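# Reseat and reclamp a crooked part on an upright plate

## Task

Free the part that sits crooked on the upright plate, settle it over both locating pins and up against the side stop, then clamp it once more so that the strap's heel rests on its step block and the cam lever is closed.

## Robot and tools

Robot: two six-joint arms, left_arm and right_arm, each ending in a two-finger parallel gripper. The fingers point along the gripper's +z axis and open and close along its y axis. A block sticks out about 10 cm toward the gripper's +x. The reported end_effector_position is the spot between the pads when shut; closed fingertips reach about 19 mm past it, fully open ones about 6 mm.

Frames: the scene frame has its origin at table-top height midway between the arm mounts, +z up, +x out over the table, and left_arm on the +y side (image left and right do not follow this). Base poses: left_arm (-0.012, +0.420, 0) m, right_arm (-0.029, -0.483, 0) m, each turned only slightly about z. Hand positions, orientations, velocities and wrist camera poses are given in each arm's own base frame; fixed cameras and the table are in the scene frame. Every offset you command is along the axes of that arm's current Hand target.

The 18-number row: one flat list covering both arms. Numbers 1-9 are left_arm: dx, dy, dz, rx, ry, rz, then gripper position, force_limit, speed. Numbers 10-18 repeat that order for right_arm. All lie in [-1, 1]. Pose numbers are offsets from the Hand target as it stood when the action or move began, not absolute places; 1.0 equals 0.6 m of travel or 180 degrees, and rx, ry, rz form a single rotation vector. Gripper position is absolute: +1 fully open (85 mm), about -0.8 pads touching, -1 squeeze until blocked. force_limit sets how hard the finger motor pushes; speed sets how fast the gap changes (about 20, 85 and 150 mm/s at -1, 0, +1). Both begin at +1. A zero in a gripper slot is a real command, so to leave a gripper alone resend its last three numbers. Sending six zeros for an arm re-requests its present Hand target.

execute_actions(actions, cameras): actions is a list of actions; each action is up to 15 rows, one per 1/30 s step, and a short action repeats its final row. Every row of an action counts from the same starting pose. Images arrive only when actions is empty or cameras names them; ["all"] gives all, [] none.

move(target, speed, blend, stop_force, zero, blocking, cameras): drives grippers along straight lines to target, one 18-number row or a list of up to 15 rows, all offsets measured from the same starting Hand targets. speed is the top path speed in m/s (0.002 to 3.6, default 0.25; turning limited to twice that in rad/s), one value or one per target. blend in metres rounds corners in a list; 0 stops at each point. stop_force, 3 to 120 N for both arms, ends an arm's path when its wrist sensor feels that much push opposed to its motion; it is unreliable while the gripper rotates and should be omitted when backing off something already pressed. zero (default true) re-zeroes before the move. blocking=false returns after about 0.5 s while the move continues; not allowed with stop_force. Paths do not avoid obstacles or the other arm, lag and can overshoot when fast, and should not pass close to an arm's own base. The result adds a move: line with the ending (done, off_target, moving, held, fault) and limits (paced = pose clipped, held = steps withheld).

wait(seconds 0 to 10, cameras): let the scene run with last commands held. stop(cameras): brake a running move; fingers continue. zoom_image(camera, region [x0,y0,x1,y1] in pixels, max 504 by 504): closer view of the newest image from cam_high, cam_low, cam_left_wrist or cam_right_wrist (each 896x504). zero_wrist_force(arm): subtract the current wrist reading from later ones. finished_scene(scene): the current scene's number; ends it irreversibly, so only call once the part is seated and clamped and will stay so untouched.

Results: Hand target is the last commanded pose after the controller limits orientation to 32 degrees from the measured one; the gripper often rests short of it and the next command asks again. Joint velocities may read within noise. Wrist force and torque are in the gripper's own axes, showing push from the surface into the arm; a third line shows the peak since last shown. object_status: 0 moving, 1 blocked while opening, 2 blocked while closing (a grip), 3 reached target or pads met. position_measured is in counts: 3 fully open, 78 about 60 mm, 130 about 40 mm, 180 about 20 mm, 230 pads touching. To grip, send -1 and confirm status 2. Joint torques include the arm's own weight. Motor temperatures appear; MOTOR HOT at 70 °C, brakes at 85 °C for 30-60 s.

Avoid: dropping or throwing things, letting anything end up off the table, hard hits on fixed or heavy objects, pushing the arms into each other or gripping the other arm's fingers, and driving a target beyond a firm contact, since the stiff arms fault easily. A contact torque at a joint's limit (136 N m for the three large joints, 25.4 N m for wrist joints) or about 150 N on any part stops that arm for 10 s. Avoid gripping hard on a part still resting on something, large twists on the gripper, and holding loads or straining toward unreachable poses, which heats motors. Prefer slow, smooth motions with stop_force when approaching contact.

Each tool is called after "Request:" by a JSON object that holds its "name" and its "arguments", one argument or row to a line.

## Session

Request:
{"name": "execute_actions", "arguments": {
  "actions": []
}}

Scene clock: 0.00 s.
left_arm: end_effector_position=(+0.6325, +0.1067, +0.2529) position_measured=3 object_status=3 end_effector_quat_wxyz=(-0.486, +0.409, +0.673, +0.378) | right_arm: end_effector_position=(+0.3127, +0.1273, +0.3108) position_measured=3 object_status=3 end_effector_quat_wxyz=(-0.622, +0.072, +0.764, +0.156)
Joint positions: left_arm=[-0.357 -0.798 0.948 -0.512 -0.753 0.154] | right_arm=[3.463 -1.902 -1.527 -2.631 2.22 -0.015]
Joint velocities: within noise
Joint torques (N m): no reading
Motor temperatures (°C): left_arm=[29 40 40 33 44 41] | right_arm=[34 39 34 40 47 41]
Wrist force (N): no reading
Wrist torque (N m): no reading
Wrist force, peak (N): no reading
Hand target: left_arm +0.6325, +0.1067, +0.2529; -0.486, +0.409, +0.673, +0.378 | right_arm +0.3127, +0.1273, +0.3108; -0.622, +0.072, +0.764, +0.156
Tool commands: left_gripper/position=+1.0 left_gripper/force_limit=+1.0 left_gripper/speed=+1.0 right_gripper/position=+1.0 right_gripper/force_limit=+1.0 right_gripper/speed=+1.0
camera_calibration:
cam_left_wrist: T_world_to_cam=[[0.931485, 0.343501, 0.119759, -0.653201], [0.28302, -0.477472, -0.831817, 0.105059], [-0.228549, 0.80872, -0.541976, 0.325549], [0, 0, 0, 1]] pos_world=[0.653117, 0.0112603, 0.342056]
cam_right_wrist: T_world_to_cam=[[0.304928, 0.937067, 0.17007, -0.259369], [0.533033, -0.0199358, -0.845859, 0.11359], [-0.789236, 0.34858, -0.505567, 0.488895], [0, 0, 0, 1]] pos_world=[0.404396, 0.074892, 0.387362]

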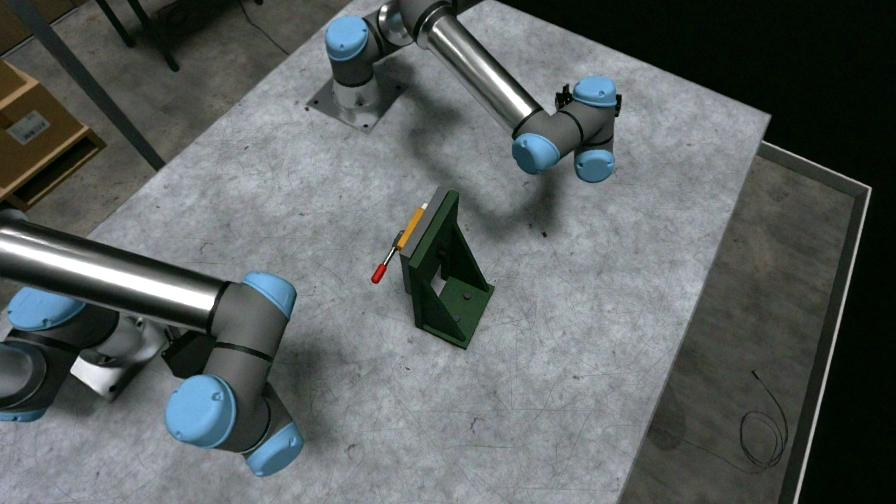

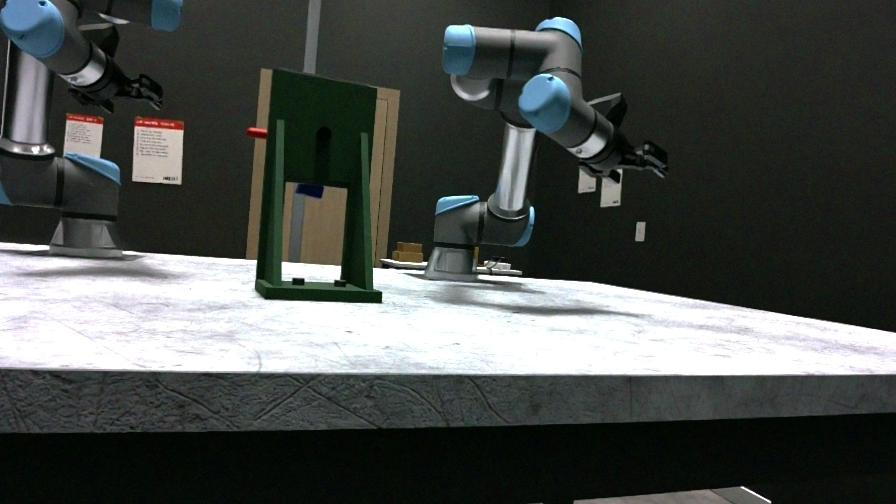

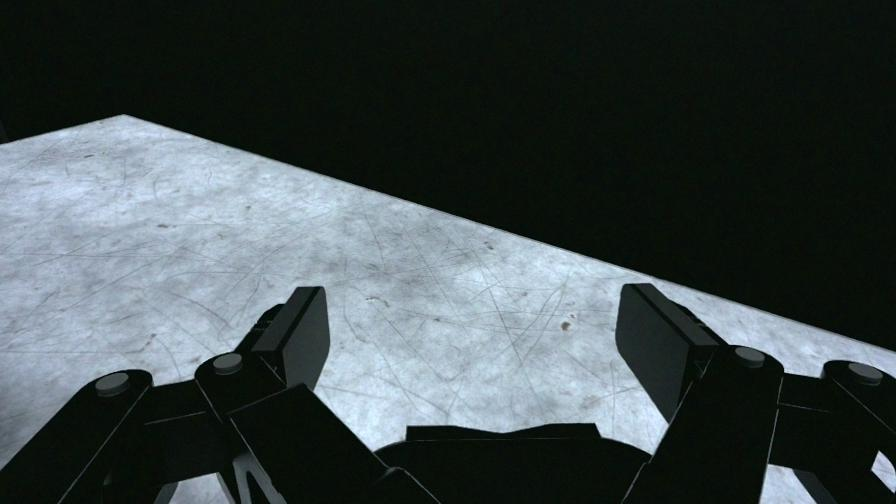

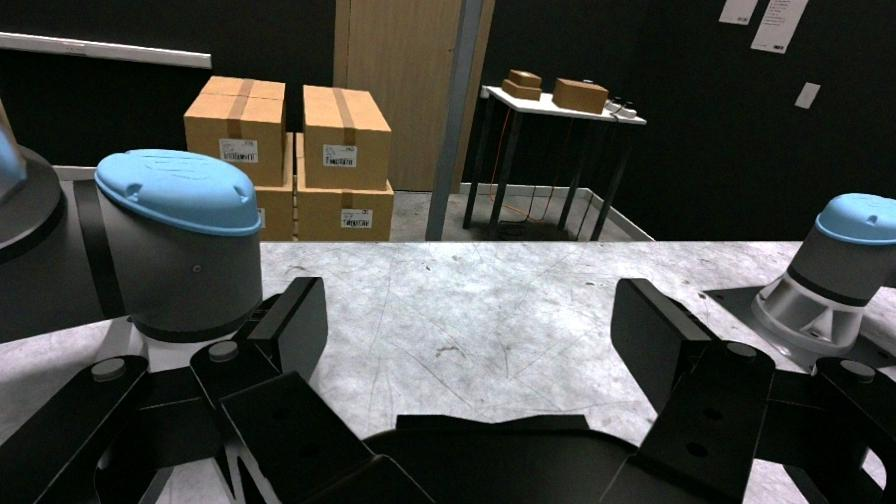

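Request:
{"name": "move", "arguments": {
  "target": [0,0,0,0,0,0,1,1,1,-0.114,0.4417,0.2235,-0.869,-0.049,0.092,1,1,1],
  "cameras": ["cam_right_wrist"],
  "speed": 0.5
}}

Request:
{"name": "zoom_image", "arguments": {
  "camera": "cam_right_wrist",
  "region": [300, 0, 600, 300]
}}

Scene clock: 1.50 s.
left_arm: end_effector_position=(+0.6325, +0.1067, +0.2529) position_measured=3 object_status=3 end_effector_quat_wxyz=(-0.486, +0.409, +0.673, +0.378) | right_arm: end_effector_position=(+0.3110, +0.1537, +0.3064) position_measured=3 object_status=3 end_effector_quat_wxyz=(-0.607, +0.158, +0.741, +0.240)
Joint positions: left_arm=[-0.357 -0.798 0.948 -0.512 -0.753 0.154] | right_arm=[3.425 -1.84 -1.641 -2.573 2.427 0.008]
Joint torques (N m): left_arm=[-0.44 -51.33 -21.23 0.51 0.64 -0.23] | right_arm=[6.27 24.1 29.73 -2.62 3.26 -1.1]
Wrist force (N): left_arm=[0.2 -0.1 0.0] | right_arm=[-0.7 -0.2 -0.1]
Wrist torque (N m): left_arm=[-0.01 -0.02 0.00] | right_arm=[-0.07 0.11 -0.06]
Wrist force, peak (N): left_arm=[0.4 -0.1 -0.2] | right_arm=[-1.6 -1.8 1.4]
Hand target: left_arm +0.6325, +0.1067, +0.2529; -0.486, +0.409, +0.673, +0.378 | right_arm +0.3110, +0.1537, +0.3064; -0.607, +0.158, +0.741, +0.240 (not the last commanded pose)
Off the commanded pose: left_arm 0.000 m, 0 deg | right_arm 0.278 m, 143 deg.
move: held (right_arm; a check stopped the path); limits=held
pose unreachable (right arm): on one or more control steps of this call, first in action 0 (counted from 0), this arm could not follow its commanded pose, so it was not sent that pose on those steps. It may still have moved: this result reports where it is.
cause: moving toward the commanded pose would bring two parts of the arm too close to each other (its gripper and another part of the arm, with joints 4 (wrist 1) to 6 (wrist 3) between them, 5 mm apart when it was first held).
camera_calibration:
cam_right_wrist: T_world_to_cam=[[0.524209, 0.831254, 0.184991, -0.339294], [0.499642, -0.124307, -0.857266, 0.141167], [-0.68961, 0.541816, -0.480492, 0.407719], [0, 0, 0, 1]] pos_world=[0.388495, 0.0786791, 0.37969]
Images, in order (width x height): cam_right_wrist 896x504.

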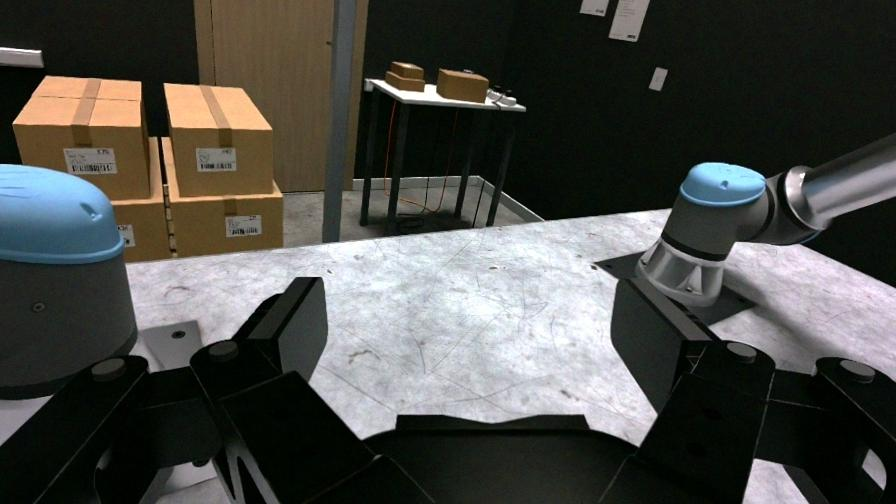

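Scaled by 1.680 from the camera's 896x504 image, which has a finer 1280x720 frame.

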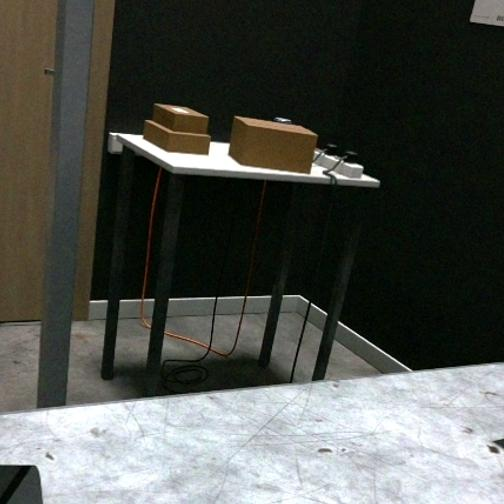

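Request:
{"name": "move", "arguments": {
  "target": [
    [0,0,0,0,0,0,1,1,1,0.0545,0.1718,0.2797,0.6796,0.0842,-0.0202,1,1,1],
    [0,0,0,0,0,0,1,1,1,-0.0918,0.3427,0.297,-0.7893,-0.0454,0.0813,1,1,1]
  ],
  "cameras": ["cam_right_wrist"],
  "speed": 0.6
}}

Request:
{"name": "zoom_image", "arguments": {
  "camera": "cam_right_wrist",
  "region": [300, 0, 600, 300]
}}

Scene clock: 6.30 s.
left_arm: end_effector_position=(+0.6325, +0.1067, +0.2529) position_measured=3 object_status=3 end_effector_quat_wxyz=(-0.486, +0.409, +0.673, +0.378) | right_arm: end_effector_position=(+0.2840, +0.4260, +0.2597) position_measured=3 object_status=3 end_effector_quat_wxyz=(-0.026, +0.706, +0.027, +0.707)
Joint positions: left_arm=[-0.357 -0.798 0.948 -0.512 -0.753 0.154] | right_arm=[4.977 -1.721 -2.027 -2.539 0.19 0.004]
Joint torques (N m): left_arm=[-0.53 -51.45 -22.01 0.44 0.53 -0.13] | right_arm=[3.77 24.96 14.68 -2.46 -2.28 1.34]
Wrist force (N): left_arm=[0.3 -0.2 0.2] | right_arm=[-0.8 0.6 0.1]
Wrist torque (N m): left_arm=[-0.03 -0.04 0.00] | right_arm=[0.07 0.06 0.00]
Wrist force, peak (N): left_arm=[0.5 0.1 -0.1] | right_arm=[-0.2 1.6 -0.7]
Hand target: left_arm +0.6325, +0.1067, +0.2529; -0.486, +0.409, +0.673, +0.378 | right_arm +0.2839, +0.4260, +0.2597; -0.027, +0.706, +0.027, +0.707
Off the commanded pose: left_arm 0.000 m, 0 deg | right_arm 0.000 m, 0 deg.
move: done
camera_calibration:
cam_right_wrist: T_world_to_cam=[[0.0697875, -0.997336, 0.0212441, 0.407661], [-0.348613, -0.044336, -0.936218, 0.37586], [0.934665, 0.0579303, -0.350778, -0.0696486], [0, 0, 0, 1]] pos_world=[0.167678, 0.427274, 0.318795]
Images, in order (width x height): cam_right_wrist 896x504.

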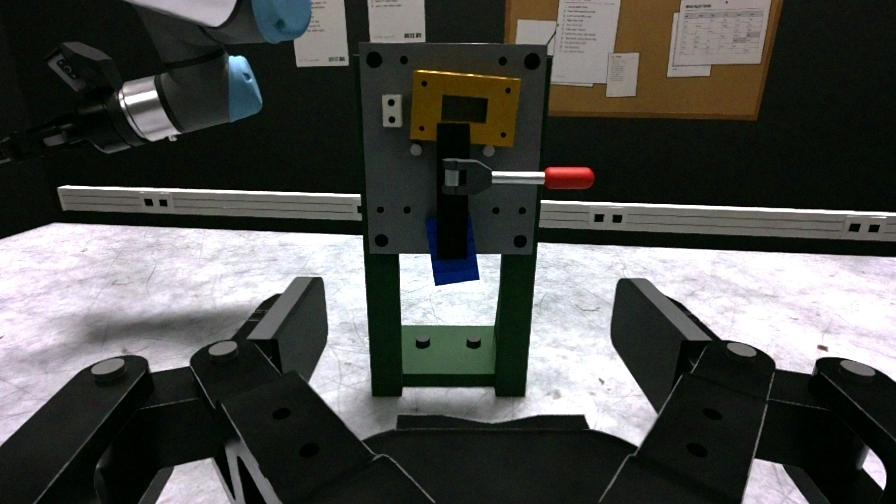

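Scaled by 1.680 from the camera's 896x504 image, which has a finer 1280x720 frame.

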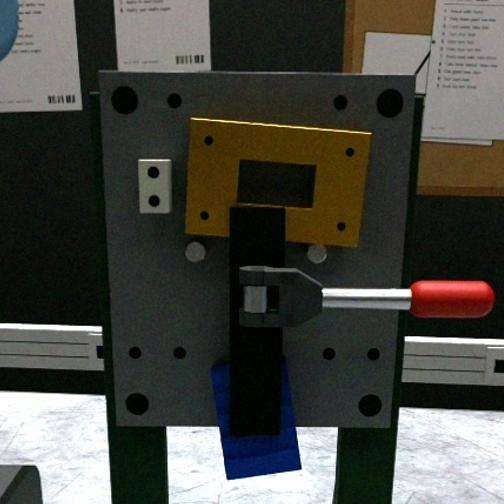

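Request:
{"name": "move", "arguments": {
  "target": [
    [0.180,-0.269,0.064,0,-0.5,0,1,1,1,0.0667,0.219,0.1103,0.25,0,0,-0.32,-1,0],
    [0.144,-0.4095,-0.145,0.385,-0.385,-0.385,1,1,1,0.0567,0.3069,0.371,0.465,-0.112,-0.103,-0.32,-1,0],
    [0.0367,-0.562,-0.299,-0.698,0.01,0.699,1,1,1,0.0567,0.3069,0.371,0.465,-0.112,-0.103,-0.32,-1,0],
    [-0.09,-0.7827,-0.7172,0,-0.780,-0.570,1,1,1,0.0567,0.3069,0.371,0.465,-0.112,-0.103,-0.32,-1,0],
    [-0.2505,-0.8012,-0.6772,0,-0.780,-0.570,1,1,1,0.0567,0.3069,0.371,0.465,-0.112,-0.103,-0.32,-1,0]
  ],
  "cameras": ["all"],
  "speed": 0.6,
  "blend": 0.03
}}

Scene clock: 11.23 s.
left_arm: end_effector_position=(+0.4247, -0.0262, +0.3298) position_measured=3 object_status=3 end_effector_quat_wxyz=(+0.091, -0.067, +0.989, -0.099) end_effector_velocity=(+0.000, +0.000, +0.000) end_effector_angular_velocity=(-0.002, +0.001, +0.007) | right_arm: end_effector_position=(+0.4704, +0.2708, +0.2964) position_measured=169 object_status=3 end_effector_quat_wxyz=(-0.360, +0.623, +0.505, +0.477)
Joint positions: left_arm=[-0.307 -1.901 1.93 -1.844 -1.688 -0.456] | right_arm=[3.548 -1.718 -1.745 -3.279 -2.44 -0.394]
Joint velocities: left_arm=[0 0.001 -0.001 0 0 -0.007] | right_arm=[within noise]
Joint torques (N m): left_arm=[-4 -0.03 -33.12 -2.16 -2.04 -2.71] | right_arm=[7.93 19.12 30.57 -1.71 1.85 -1.16]
Wrist force (N): left_arm=[-1.4 -0.9 -0.9] | right_arm=[0.3 0.2 0.2]
Wrist torque (N m): left_arm=[-0.24 0.09 0.08] | right_arm=[-0.03 -0.09 -0.04]
Wrist force, peak (N): left_arm=[-1.2 -1.9 -1.0] | right_arm=[8.4 4.1 -3.4]
Hand target: left_arm +0.4247, -0.0263, +0.3298; +0.091, -0.067, +0.989, -0.099 (not the last commanded pose) | right_arm +0.4704, +0.2708, +0.2963; -0.360, +0.623, +0.505, +0.477 (not the last commanded pose)
Off the commanded pose: left_arm 0.484 m, 85 deg | right_arm 0.051 m, 15 deg.
move: held (right_arm; a check stopped the path), off_target (left_arm; braked when a check withheld steps of right_arm); path passed 1 of 5 targets; limits=held
pose unreachable (right arm): on one or more control steps of this call, first in action 0 (counted from 0), this arm could not follow its commanded pose, so it was not sent that pose on those steps. It may still have moved: this result reports where it is.
cause: moving toward the commanded pose would bring two parts of the arm too close to each other (its gripper and another part of the arm, with joints 4 (wrist 1) to 6 (wrist 3) between them, 5 mm apart when it was first held).
camera_calibration:
cam_left_wrist: T_world_to_cam=[[-0.119935, 0.977847, -0.171553, 0.136107], [0.857922, 0.18904, 0.477738, -0.494256], [0.499585, -0.0898812, -0.861589, 0.199822], [0, 0, 0, 1]] pos_world=[0.340529, -0.0216971, 0.431639]
cam_right_wrist: T_world_to_cam=[[0.971869, -0.229262, 0.0539335, -0.402868], [-0.097001, -0.598308, -0.795373, 0.458185], [0.214618, 0.767767, -0.603716, -0.00063647], [0, 0, 0, 1]] pos_world=[0.436116, 0.182262, 0.385772]

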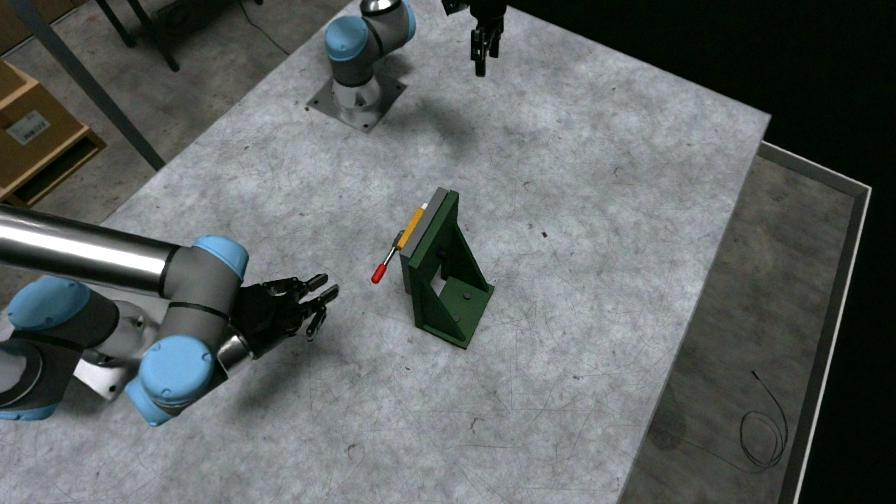

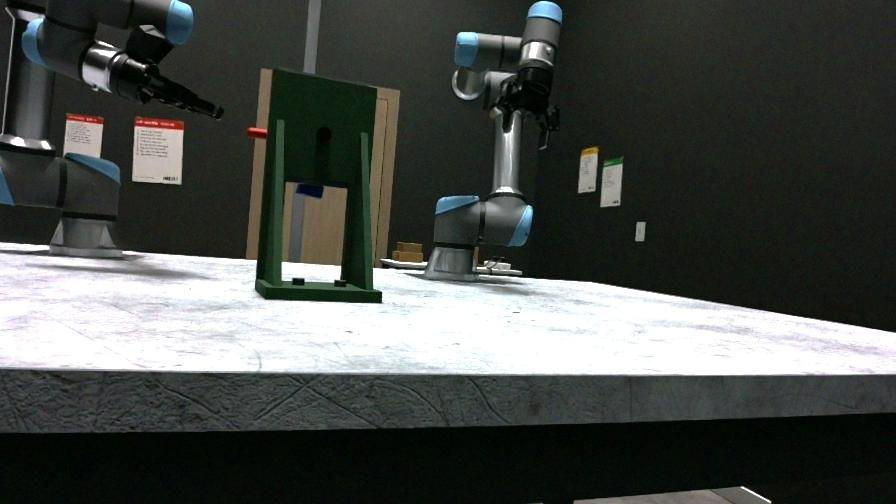

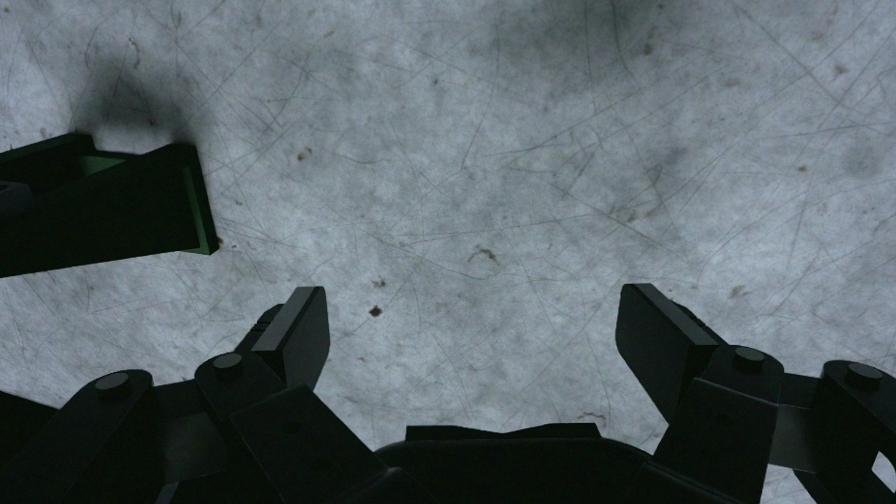

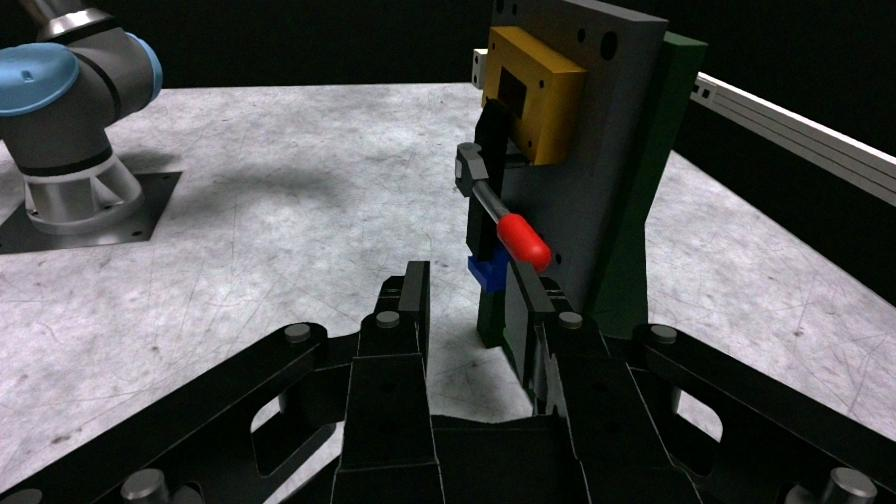

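Request:
{"name": "move", "arguments": {
  "target": [
    [0.125,-0.2237,0.1128,0.005,-0.0175,-0.579,1,1,1,-0.0055,0.0335,0,-0.0306,-0.0471,0.023,-0.12,-1,0],
    [0.2395,-0.6845,0.2397,0,-0.4744,0.0344,1,1,1,-0.0055,0.0335,0,-0.0306,-0.0471,0.023,-0.12,-1,0],
    [0.2673,-0.6498,0.4005,0,-0.4744,0.0344,1,1,1,-0.0055,0.0335,0,-0.0306,-0.0471,0.023,-0.12,-1,0]
  ],
  "cameras": ["all"],
  "speed": 0.4,
  "blend": 0.02
}}

Scene clock: 18.37 s.
left_arm: end_effector_position=(+0.3595, -0.4734, +0.1529) position_measured=3 object_status=3 end_effector_quat_wxyz=(+0.742, -0.068, +0.667, -0.023) | right_arm: end_effector_position=(+0.4898, +0.2653, +0.2938) position_measured=144 object_status=3 end_effector_quat_wxyz=(-0.309, +0.691, +0.484, +0.440)
Joint positions: left_arm=[-1.63 -0.87 1.674 -0.134 -0.165 -3.937] | right_arm=[3.583 -1.726 -1.665 -3.474 -2.264 -0.396]
Joint torques (N m): left_arm=[4.55 -31.42 -4.64 0.24 -0.34 2.54] | right_arm=[-3.28 34.4 9.31 1.7 -3.33 -1.15]
Wrist force (N): left_arm=[-1.6 -2.2 -0.5] | right_arm=[0.0 0.1 -0.3]
Wrist torque (N m): left_arm=[-0.29 0.32 0.27] | right_arm=[-0.02 -0.02 -0.08]
Wrist force, peak (N): left_arm=[-5.3 -3.5 -0.2] | right_arm=[0.5 0.1 0.1]
Hand target: left_arm +0.3595, -0.4734, +0.1528; +0.742, -0.068, +0.667, -0.023 | right_arm +0.4898, +0.2653, +0.2938; -0.309, +0.691, +0.484, +0.440
Off the commanded pose: left_arm 0.000 m, 0 deg | right_arm 0.000 m, 0 deg.
move: done
camera_calibration:
cam_left_wrist: T_world_to_cam=[[-0.0943231, 0.986421, -0.134451, 0.524367], [-0.429377, 0.081537, 0.899437, 0.0780523], [0.898186, 0.142568, 0.415856, -0.188757], [0, 0, 0, 1]] pos_world=[0.252513, -0.4967, 0.0787941]
cam_right_wrist: T_world_to_cam=[[0.941216, -0.33721, 0.0200667, -0.369317], [-0.227673, -0.67712, -0.699767, 0.511572], [0.249556, 0.654062, -0.71409, 0.0434103], [0, 0, 0, 1]] pos_world=[0.453245, 0.193465, 0.396391]

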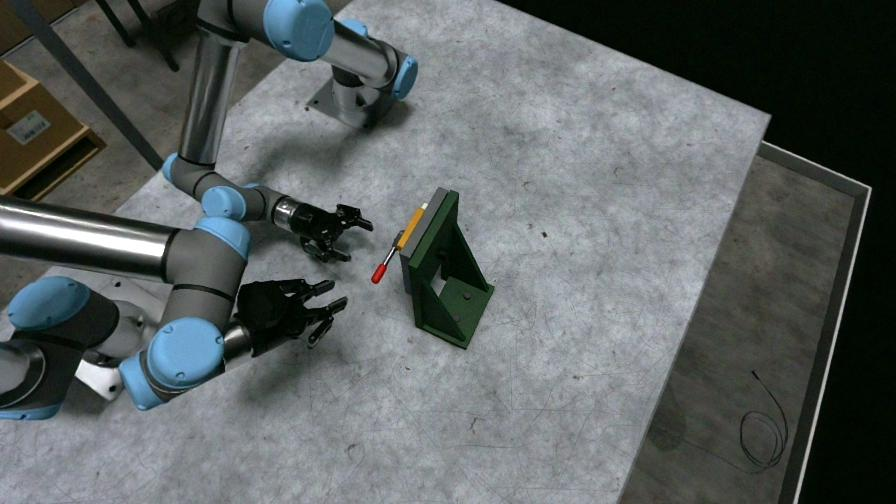

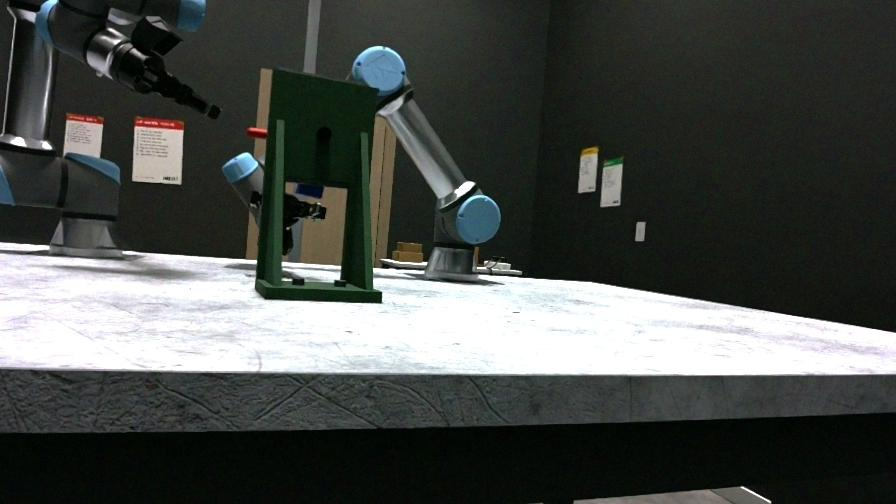

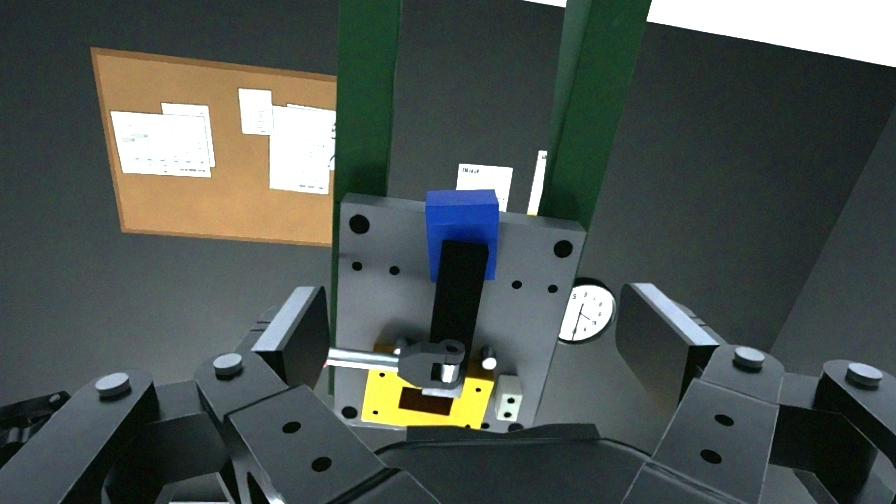

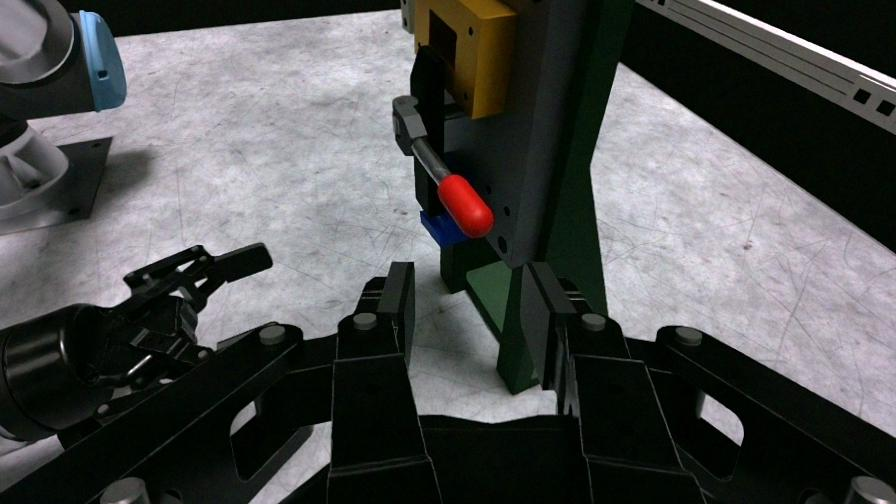

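Request:
{"name": "move", "arguments": {
  "target": [0,0,0.16,0,0,0,1,1,1,-0.0252,0.0152,0.1635,0,0,0,-0.12,-1,0],
  "cameras": ["cam_left_wrist","cam_right_wrist"],
  "speed": 0.2
}}

Scene clock: 20.40 s.
left_arm: end_effector_position=(+0.4547, -0.4666, +0.1625) position_measured=3 object_status=3 end_effector_quat_wxyz=(+0.742, -0.068, +0.667, -0.023) | right_arm: end_effector_position=(+0.5265, +0.3397, +0.2387) position_measured=144 object_status=3 end_effector_quat_wxyz=(-0.309, +0.691, +0.484, +0.440)
Joint positions: left_arm=[-1.437 -0.583 1.505 1.203 -0.12 -5.402] | right_arm=[3.697 -1.873 -1.621 -3.325 -2.166 -0.32]
Joint torques (N m): left_arm=[4.2 -36.88 -19.12 0.62 -3.16 2.49] | right_arm=[4.43 26.88 8.43 1.96 2.1 1.52]
Wrist force (N): left_arm=[-1.5 -2.1 -0.4] | right_arm=[0.5 -0.2 -0.2]
Wrist torque (N m): left_arm=[-0.28 0.31 0.14] | right_arm=[-0.05 -0.07 0.02]
Wrist force, peak (N): left_arm=[-1.9 -2.3 -2.8] | right_arm=[0.4 -0.4 -2.9]
Hand target: left_arm +0.4547, -0.4666, +0.1626; +0.742, -0.068, +0.667, -0.023 | right_arm +0.5265, +0.3397, +0.2387; -0.309, +0.691, +0.484, +0.440
Off the commanded pose: left_arm 0.000 m, 0 deg | right_arm 0.000 m, 0 deg.
move: done
camera_calibration:
cam_left_wrist: T_world_to_cam=[[-0.0944049, 0.986498, -0.133823, 0.527948], [-0.429316, 0.0809397, 0.89952, 0.10946], [0.898207, 0.142371, 0.415878, -0.279422], [0, 0, 0, 1]] pos_world=[0.347812, -0.489898, 0.0883953]
cam_right_wrist: T_world_to_cam=[[0.94126, -0.337085, 0.020067, -0.377685], [-0.227589, -0.677167, -0.699749, 0.531711], [0.249463, 0.654079, -0.714107, -0.0538467], [0, 0, 0, 1]] pos_world=[0.489945, 0.267965, 0.341191]
Images, in order (width x height): cam_left_wrist 896x504, cam_right_wrist 896x504.

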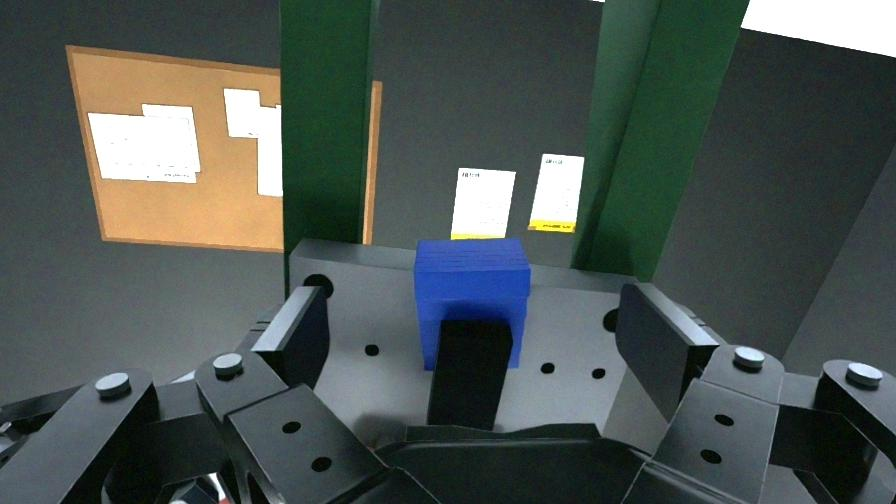

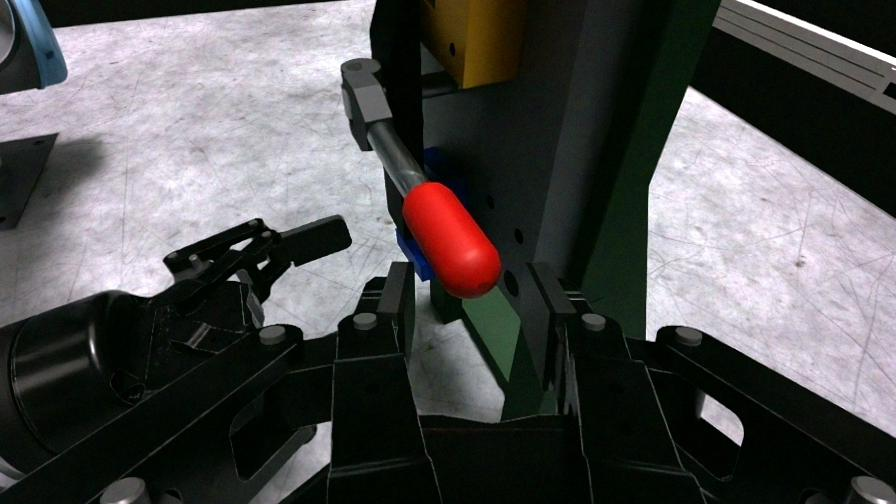

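Request:
{"name": "move", "arguments": {
  "target": [
    [0,0.0022,0.03,0,0,0,1,1,1,0,-0.012,0,0,0,0,-0.12,-1,0],
    [0,0.0022,0.0565,0,0,0,1,1,1,0.025,-0.0148,0.0023,0,0,0,-0.12,-1,0],
    [0,0.0022,0.0565,0,0,0,-1,-1,-1,0.025,-0.0148,0.0023,0,0,0,-0.12,-1,0]
  ],
  "cameras": ["cam_left_wrist","cam_right_wrist"],
  "speed": 0.08
}}

Scene clock: 22.00 s.
left_arm: end_effector_position=(+0.4882, -0.4628, +0.1672) position_measured=3 object_status=3 end_effector_quat_wxyz=(+0.743, -0.070, +0.666, -0.023) | right_arm: end_effector_position=(+0.5208, +0.3499, +0.2517) position_measured=144 object_status=3 end_effector_quat_wxyz=(-0.309, +0.691, +0.484, +0.440)
Joint positions: left_arm=[-1.371 -0.558 1.529 1.477 -0.163 -5.732] | right_arm=[3.724 -1.854 -1.61 -3.346 -2.143 -0.304]
Joint torques (N m): left_arm=[-0.19 -48.26 -10.27 2.12 -1.46 -0.73] | right_arm=[-6.57 26.48 13.63 -0.04 -3.26 -1.15]
Wrist force (N): left_arm=[-1.6 -2.0 -0.3] | right_arm=[0.4 0.0 -0.2]
Wrist torque (N m): left_arm=[-0.26 0.31 0.12] | right_arm=[-0.03 -0.06 -0.03]
Wrist force, peak (N): left_arm=[-2.7 -3.8 0.8] | right_arm=[2.1 -0.2 -0.1]
Hand target: left_arm +0.4882, -0.4628, +0.1672; +0.743, -0.070, +0.666, -0.023 (not the last commanded pose) | right_arm +0.5208, +0.3499, +0.2517; -0.309, +0.691, +0.484, +0.440
Tool commands: left_gripper/position=+1.0 left_gripper/force_limit=+1.0 left_gripper/speed=+1.0 right_gripper/position=-0.12 right_gripper/force_limit=-1.0 right_gripper/speed=+0.0
Off the commanded pose: left_arm 0.001 m, 0 deg | right_arm 0.000 m, 0 deg.
FORCE FAULT: contact force on the left arm reached its limit, and that arm stopped. The contact can be on any part of that arm, not only on its tool. That arm's remaining commands of this call were not run. That arm is still stopped at the end of this call. That arm stays stopped for about 10 more seconds. Until then a move that you send moves the other arm only, and its call returns only when the move has ended. Once the stop has ended, the next robot result says so. If the stop ends while you think or write, that arm runs what you send next, counted from a new Hand target: where the arm stands when the stop ends. While its stop runs, that arm takes no new command, but its gripper still runs the gripper command that each later call begins with. Until it ends, the stop uses up actions while you think or wait. An arm that is not stopped still takes commands.
move: fault (left_arm); path passed 2 of 3 targets; target 3's new numbers were not sent
camera_calibration:
cam_left_wrist: T_world_to_cam=[[-0.0964546, 0.985777, -0.137625, 0.529273], [-0.431866, 0.0831281, 0.898099, 0.121793], [0.896765, 0.146062, 0.417705, -0.309855], [0, 0, 0, 1]] pos_world=[0.381516, -0.486612, 0.0928874]
cam_right_wrist: T_world_to_cam=[[0.941236, -0.337148, 0.0201327, -0.369139], [-0.227586, -0.677151, -0.699765, 0.546487], [0.249557, 0.654062, -0.71409, -0.0497888], [0, 0, 0, 1]] pos_world=[0.484245, 0.278165, 0.354291]
Images, in order (width x height): cam_left_wrist 896x504, cam_right_wrist 896x504.

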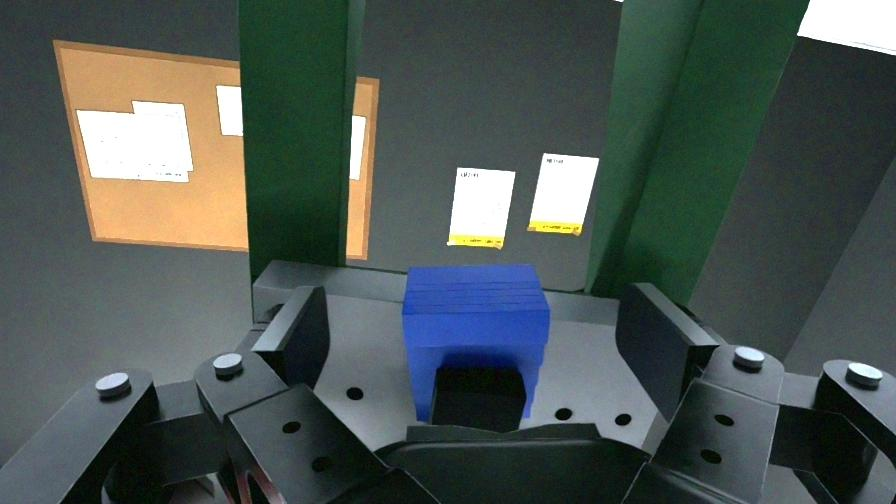

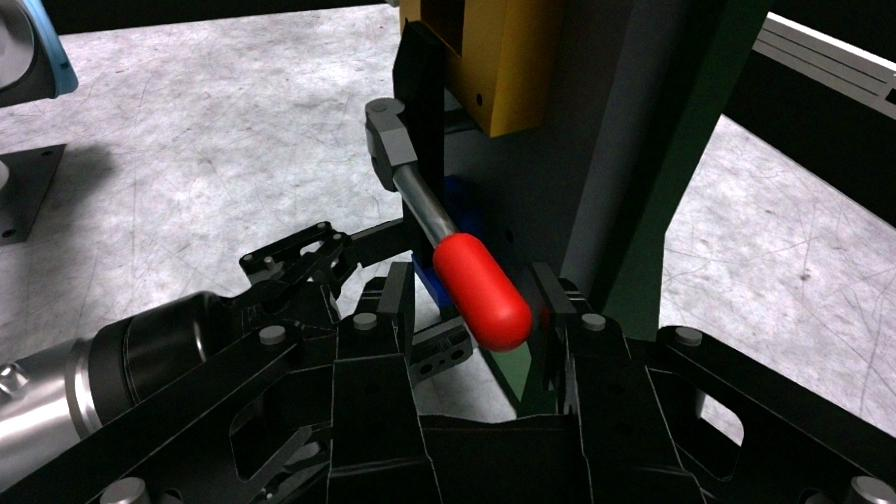

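Request:
{"name": "wait", "arguments": {
  "seconds": 10,
  "cameras": ["cam_high","cam_low"]
}}

Request:
{"name": "zoom_image", "arguments": {
  "camera": "cam_high",
  "region": [120, 100, 480, 400]
}}

Request:
{"name": "zoom_image", "arguments": {
  "camera": "cam_low",
  "region": [180, 20, 520, 320]
}}

Scene clock: 32.13 s.
left_arm: end_effector_position=(+0.4882, -0.4628, +0.1672) position_measured=3 object_status=3 end_effector_quat_wxyz=(+0.743, -0.070, +0.666, -0.023) | right_arm: end_effector_position=(+0.5208, +0.3499, +0.2517) position_measured=144 object_status=3 end_effector_quat_wxyz=(-0.309, +0.691, +0.484, +0.440)
Joint positions: left_arm=[-1.371 -0.558 1.529 1.477 -0.163 -5.732] | right_arm=[3.724 -1.854 -1.61 -3.346 -2.143 -0.304]
Joint torques (N m): left_arm=[-0.42 -48.09 -11.1 2.18 -1.39 -0.75] | right_arm=[-7.07 27.08 27.18 -1.64 -2.31 -1.26]
Wrist force (N): left_arm=[-1.8 -2.0 -0.5] | right_arm=[0.5 0.0 -0.1]
Wrist torque (N m): left_arm=[-0.27 0.34 0.12] | right_arm=[-0.03 -0.06 -0.03]
Wrist force, peak (N): left_arm=[-1.9 -2.4 -0.5] | right_arm=[0.7 0.0 -0.3]
Hand target: left_arm +0.4882, -0.4628, +0.1672; +0.743, -0.070, +0.666, -0.023 (not the last commanded pose) | right_arm +0.5208, +0.3499, +0.2517; -0.309, +0.691, +0.484, +0.440
Tool commands: left_gripper/position=+1.0 left_gripper/force_limit=+1.0 left_gripper/speed=+1.0 right_gripper/position=-0.12 right_gripper/force_limit=-1.0 right_gripper/speed=+0.0
Off the commanded pose: left_arm 0.001 m, 0 deg | right_arm 0.000 m, 0 deg.
FORCE FAULT, CONTINUED: the left arm's stop, for the force fault that an earlier result reported, is over. The rest of the stop counts as 19 of the actions that you can send in this scene. That arm's target is now where it stood when the stop ended, not its last command. That arm accepts commands again.
wait: 10.00 s; at rest by 0.03 s
Images, in order (width x height): cam_high 896x504, cam_low 896x504.

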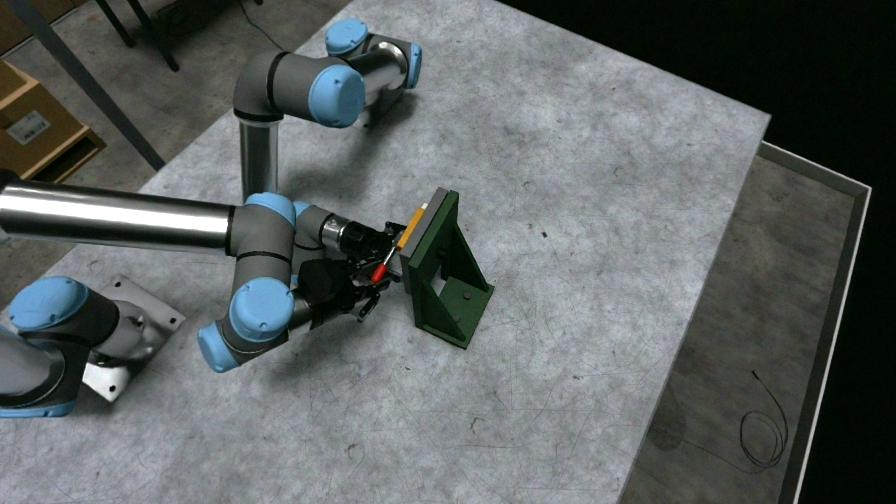

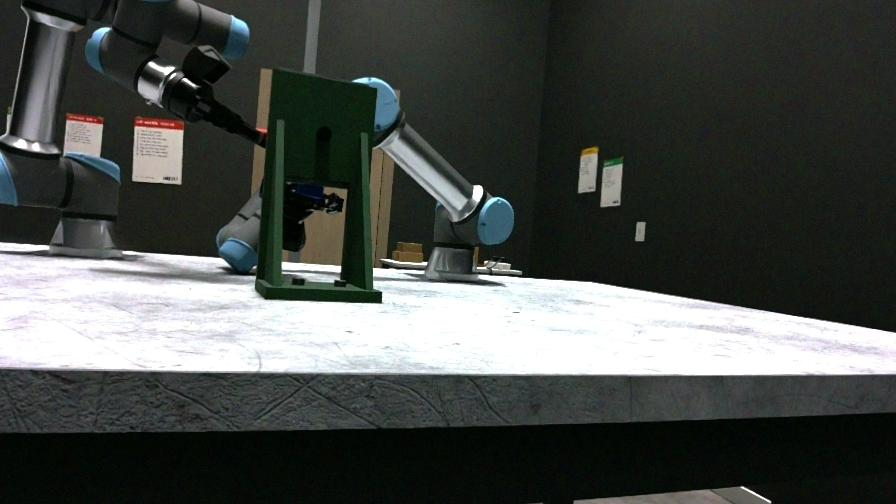

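Scaled by 1.400 from the camera's 896x504 image, which has a finer 1280x720 frame.

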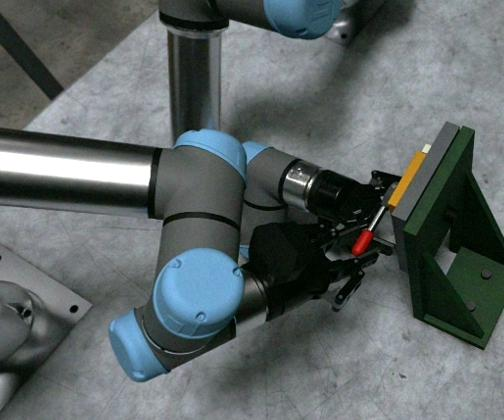

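Scaled by 1.482 from the camera's 896x504 image, which has a finer 1280x720 frame.

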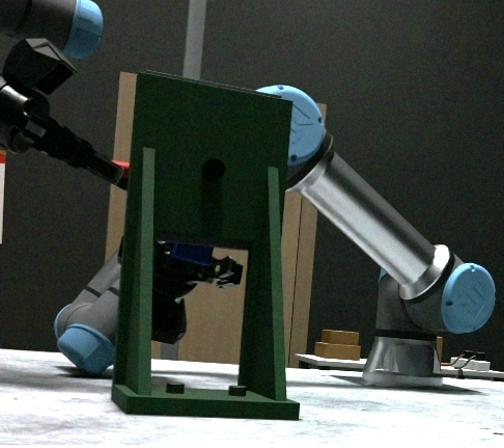

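Request:
{"name": "move", "arguments": {
  "target": [
    [0,0,-0.0815,0,0,0,1,1,1,0,0,0,0,0,0,-0.12,-1,0],
    [-0.0148,-0.0025,-0.0815,-0.0087,0.0661,0,1,1,1,0,0,0,0,0,0,-0.12,-1,0]
  ],
  "cameras": ["cam_left_wrist","cam_low"],
  "speed": 0.15
}}

Scene clock: 35.67 s.
left_arm: end_effector_position=(+0.4387, -0.4667, +0.1711) position_measured=3 object_status=3 end_effector_quat_wxyz=(+0.669, -0.078, +0.739, -0.021) | right_arm: end_effector_position=(+0.5208, +0.3499, +0.2517) position_measured=144 object_status=3 end_effector_quat_wxyz=(-0.309, +0.691, +0.484, +0.440)
Joint positions: left_arm=[-1.468 -0.813 1.491 0.62 0.109 -4.574] | right_arm=[3.724 -1.854 -1.61 -3.346 -2.143 -0.304]
Joint torques (N m): left_arm=[3.65 -32.9 -21.71 2.64 -1.08 -1.11] | right_arm=[-7.04 27.4 26.01 -1.66 -2.22 -1.24]
Wrist force (N): left_arm=[-1.9 -1.9 -0.8] | right_arm=[0.4 -0.1 -0.3]
Wrist torque (N m): left_arm=[-0.28 0.31 0.26] | right_arm=[-0.04 -0.05 -0.03]
Wrist force, peak (N): left_arm=[-2.0 -2.1 -2.0] | right_arm=[0.6 -0.3 -0.2]
Hand target: left_arm +0.4388, -0.4667, +0.1711; +0.669, -0.077, +0.739, -0.021 | right_arm +0.5208, +0.3499, +0.2517; -0.309, +0.691, +0.484, +0.440
Off the commanded pose: left_arm 0.000 m, 0 deg | right_arm 0.000 m, 0 deg.
move: done
camera_calibration:
cam_left_wrist: T_world_to_cam=[[-0.123952, 0.983783, -0.129638, 0.538706], [-0.236159, 0.0976446, 0.966796, 0.00644283], [0.963776, 0.150451, 0.220226, -0.260119], [0, 0, 0, 1]] pos_world=[0.318992, -0.491464, 0.120893]
Images, in order (width x height): cam_low 896x504, cam_left_wrist 896x504.

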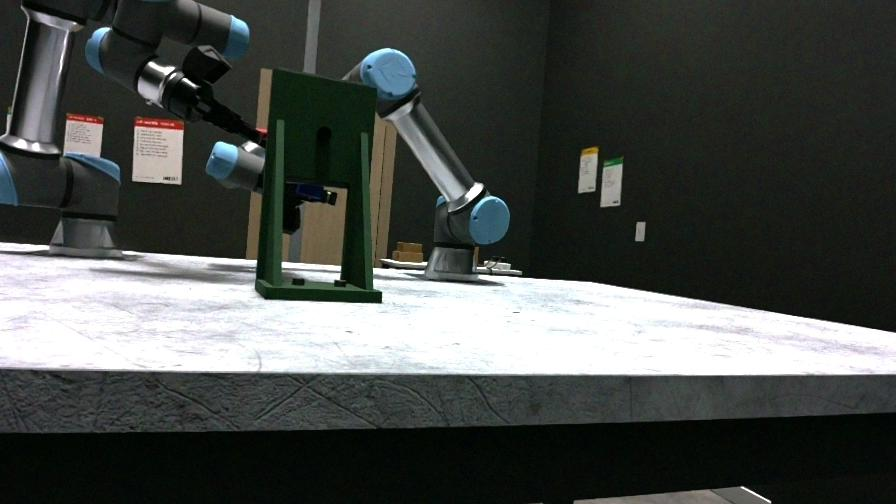

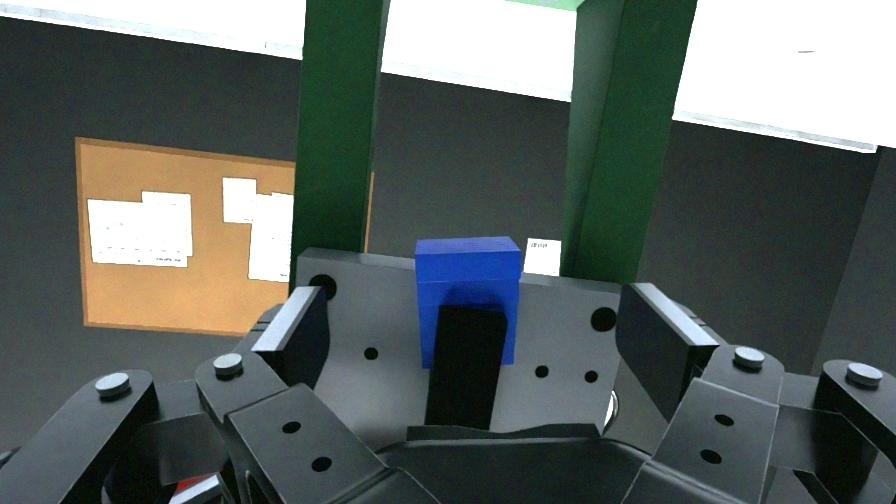

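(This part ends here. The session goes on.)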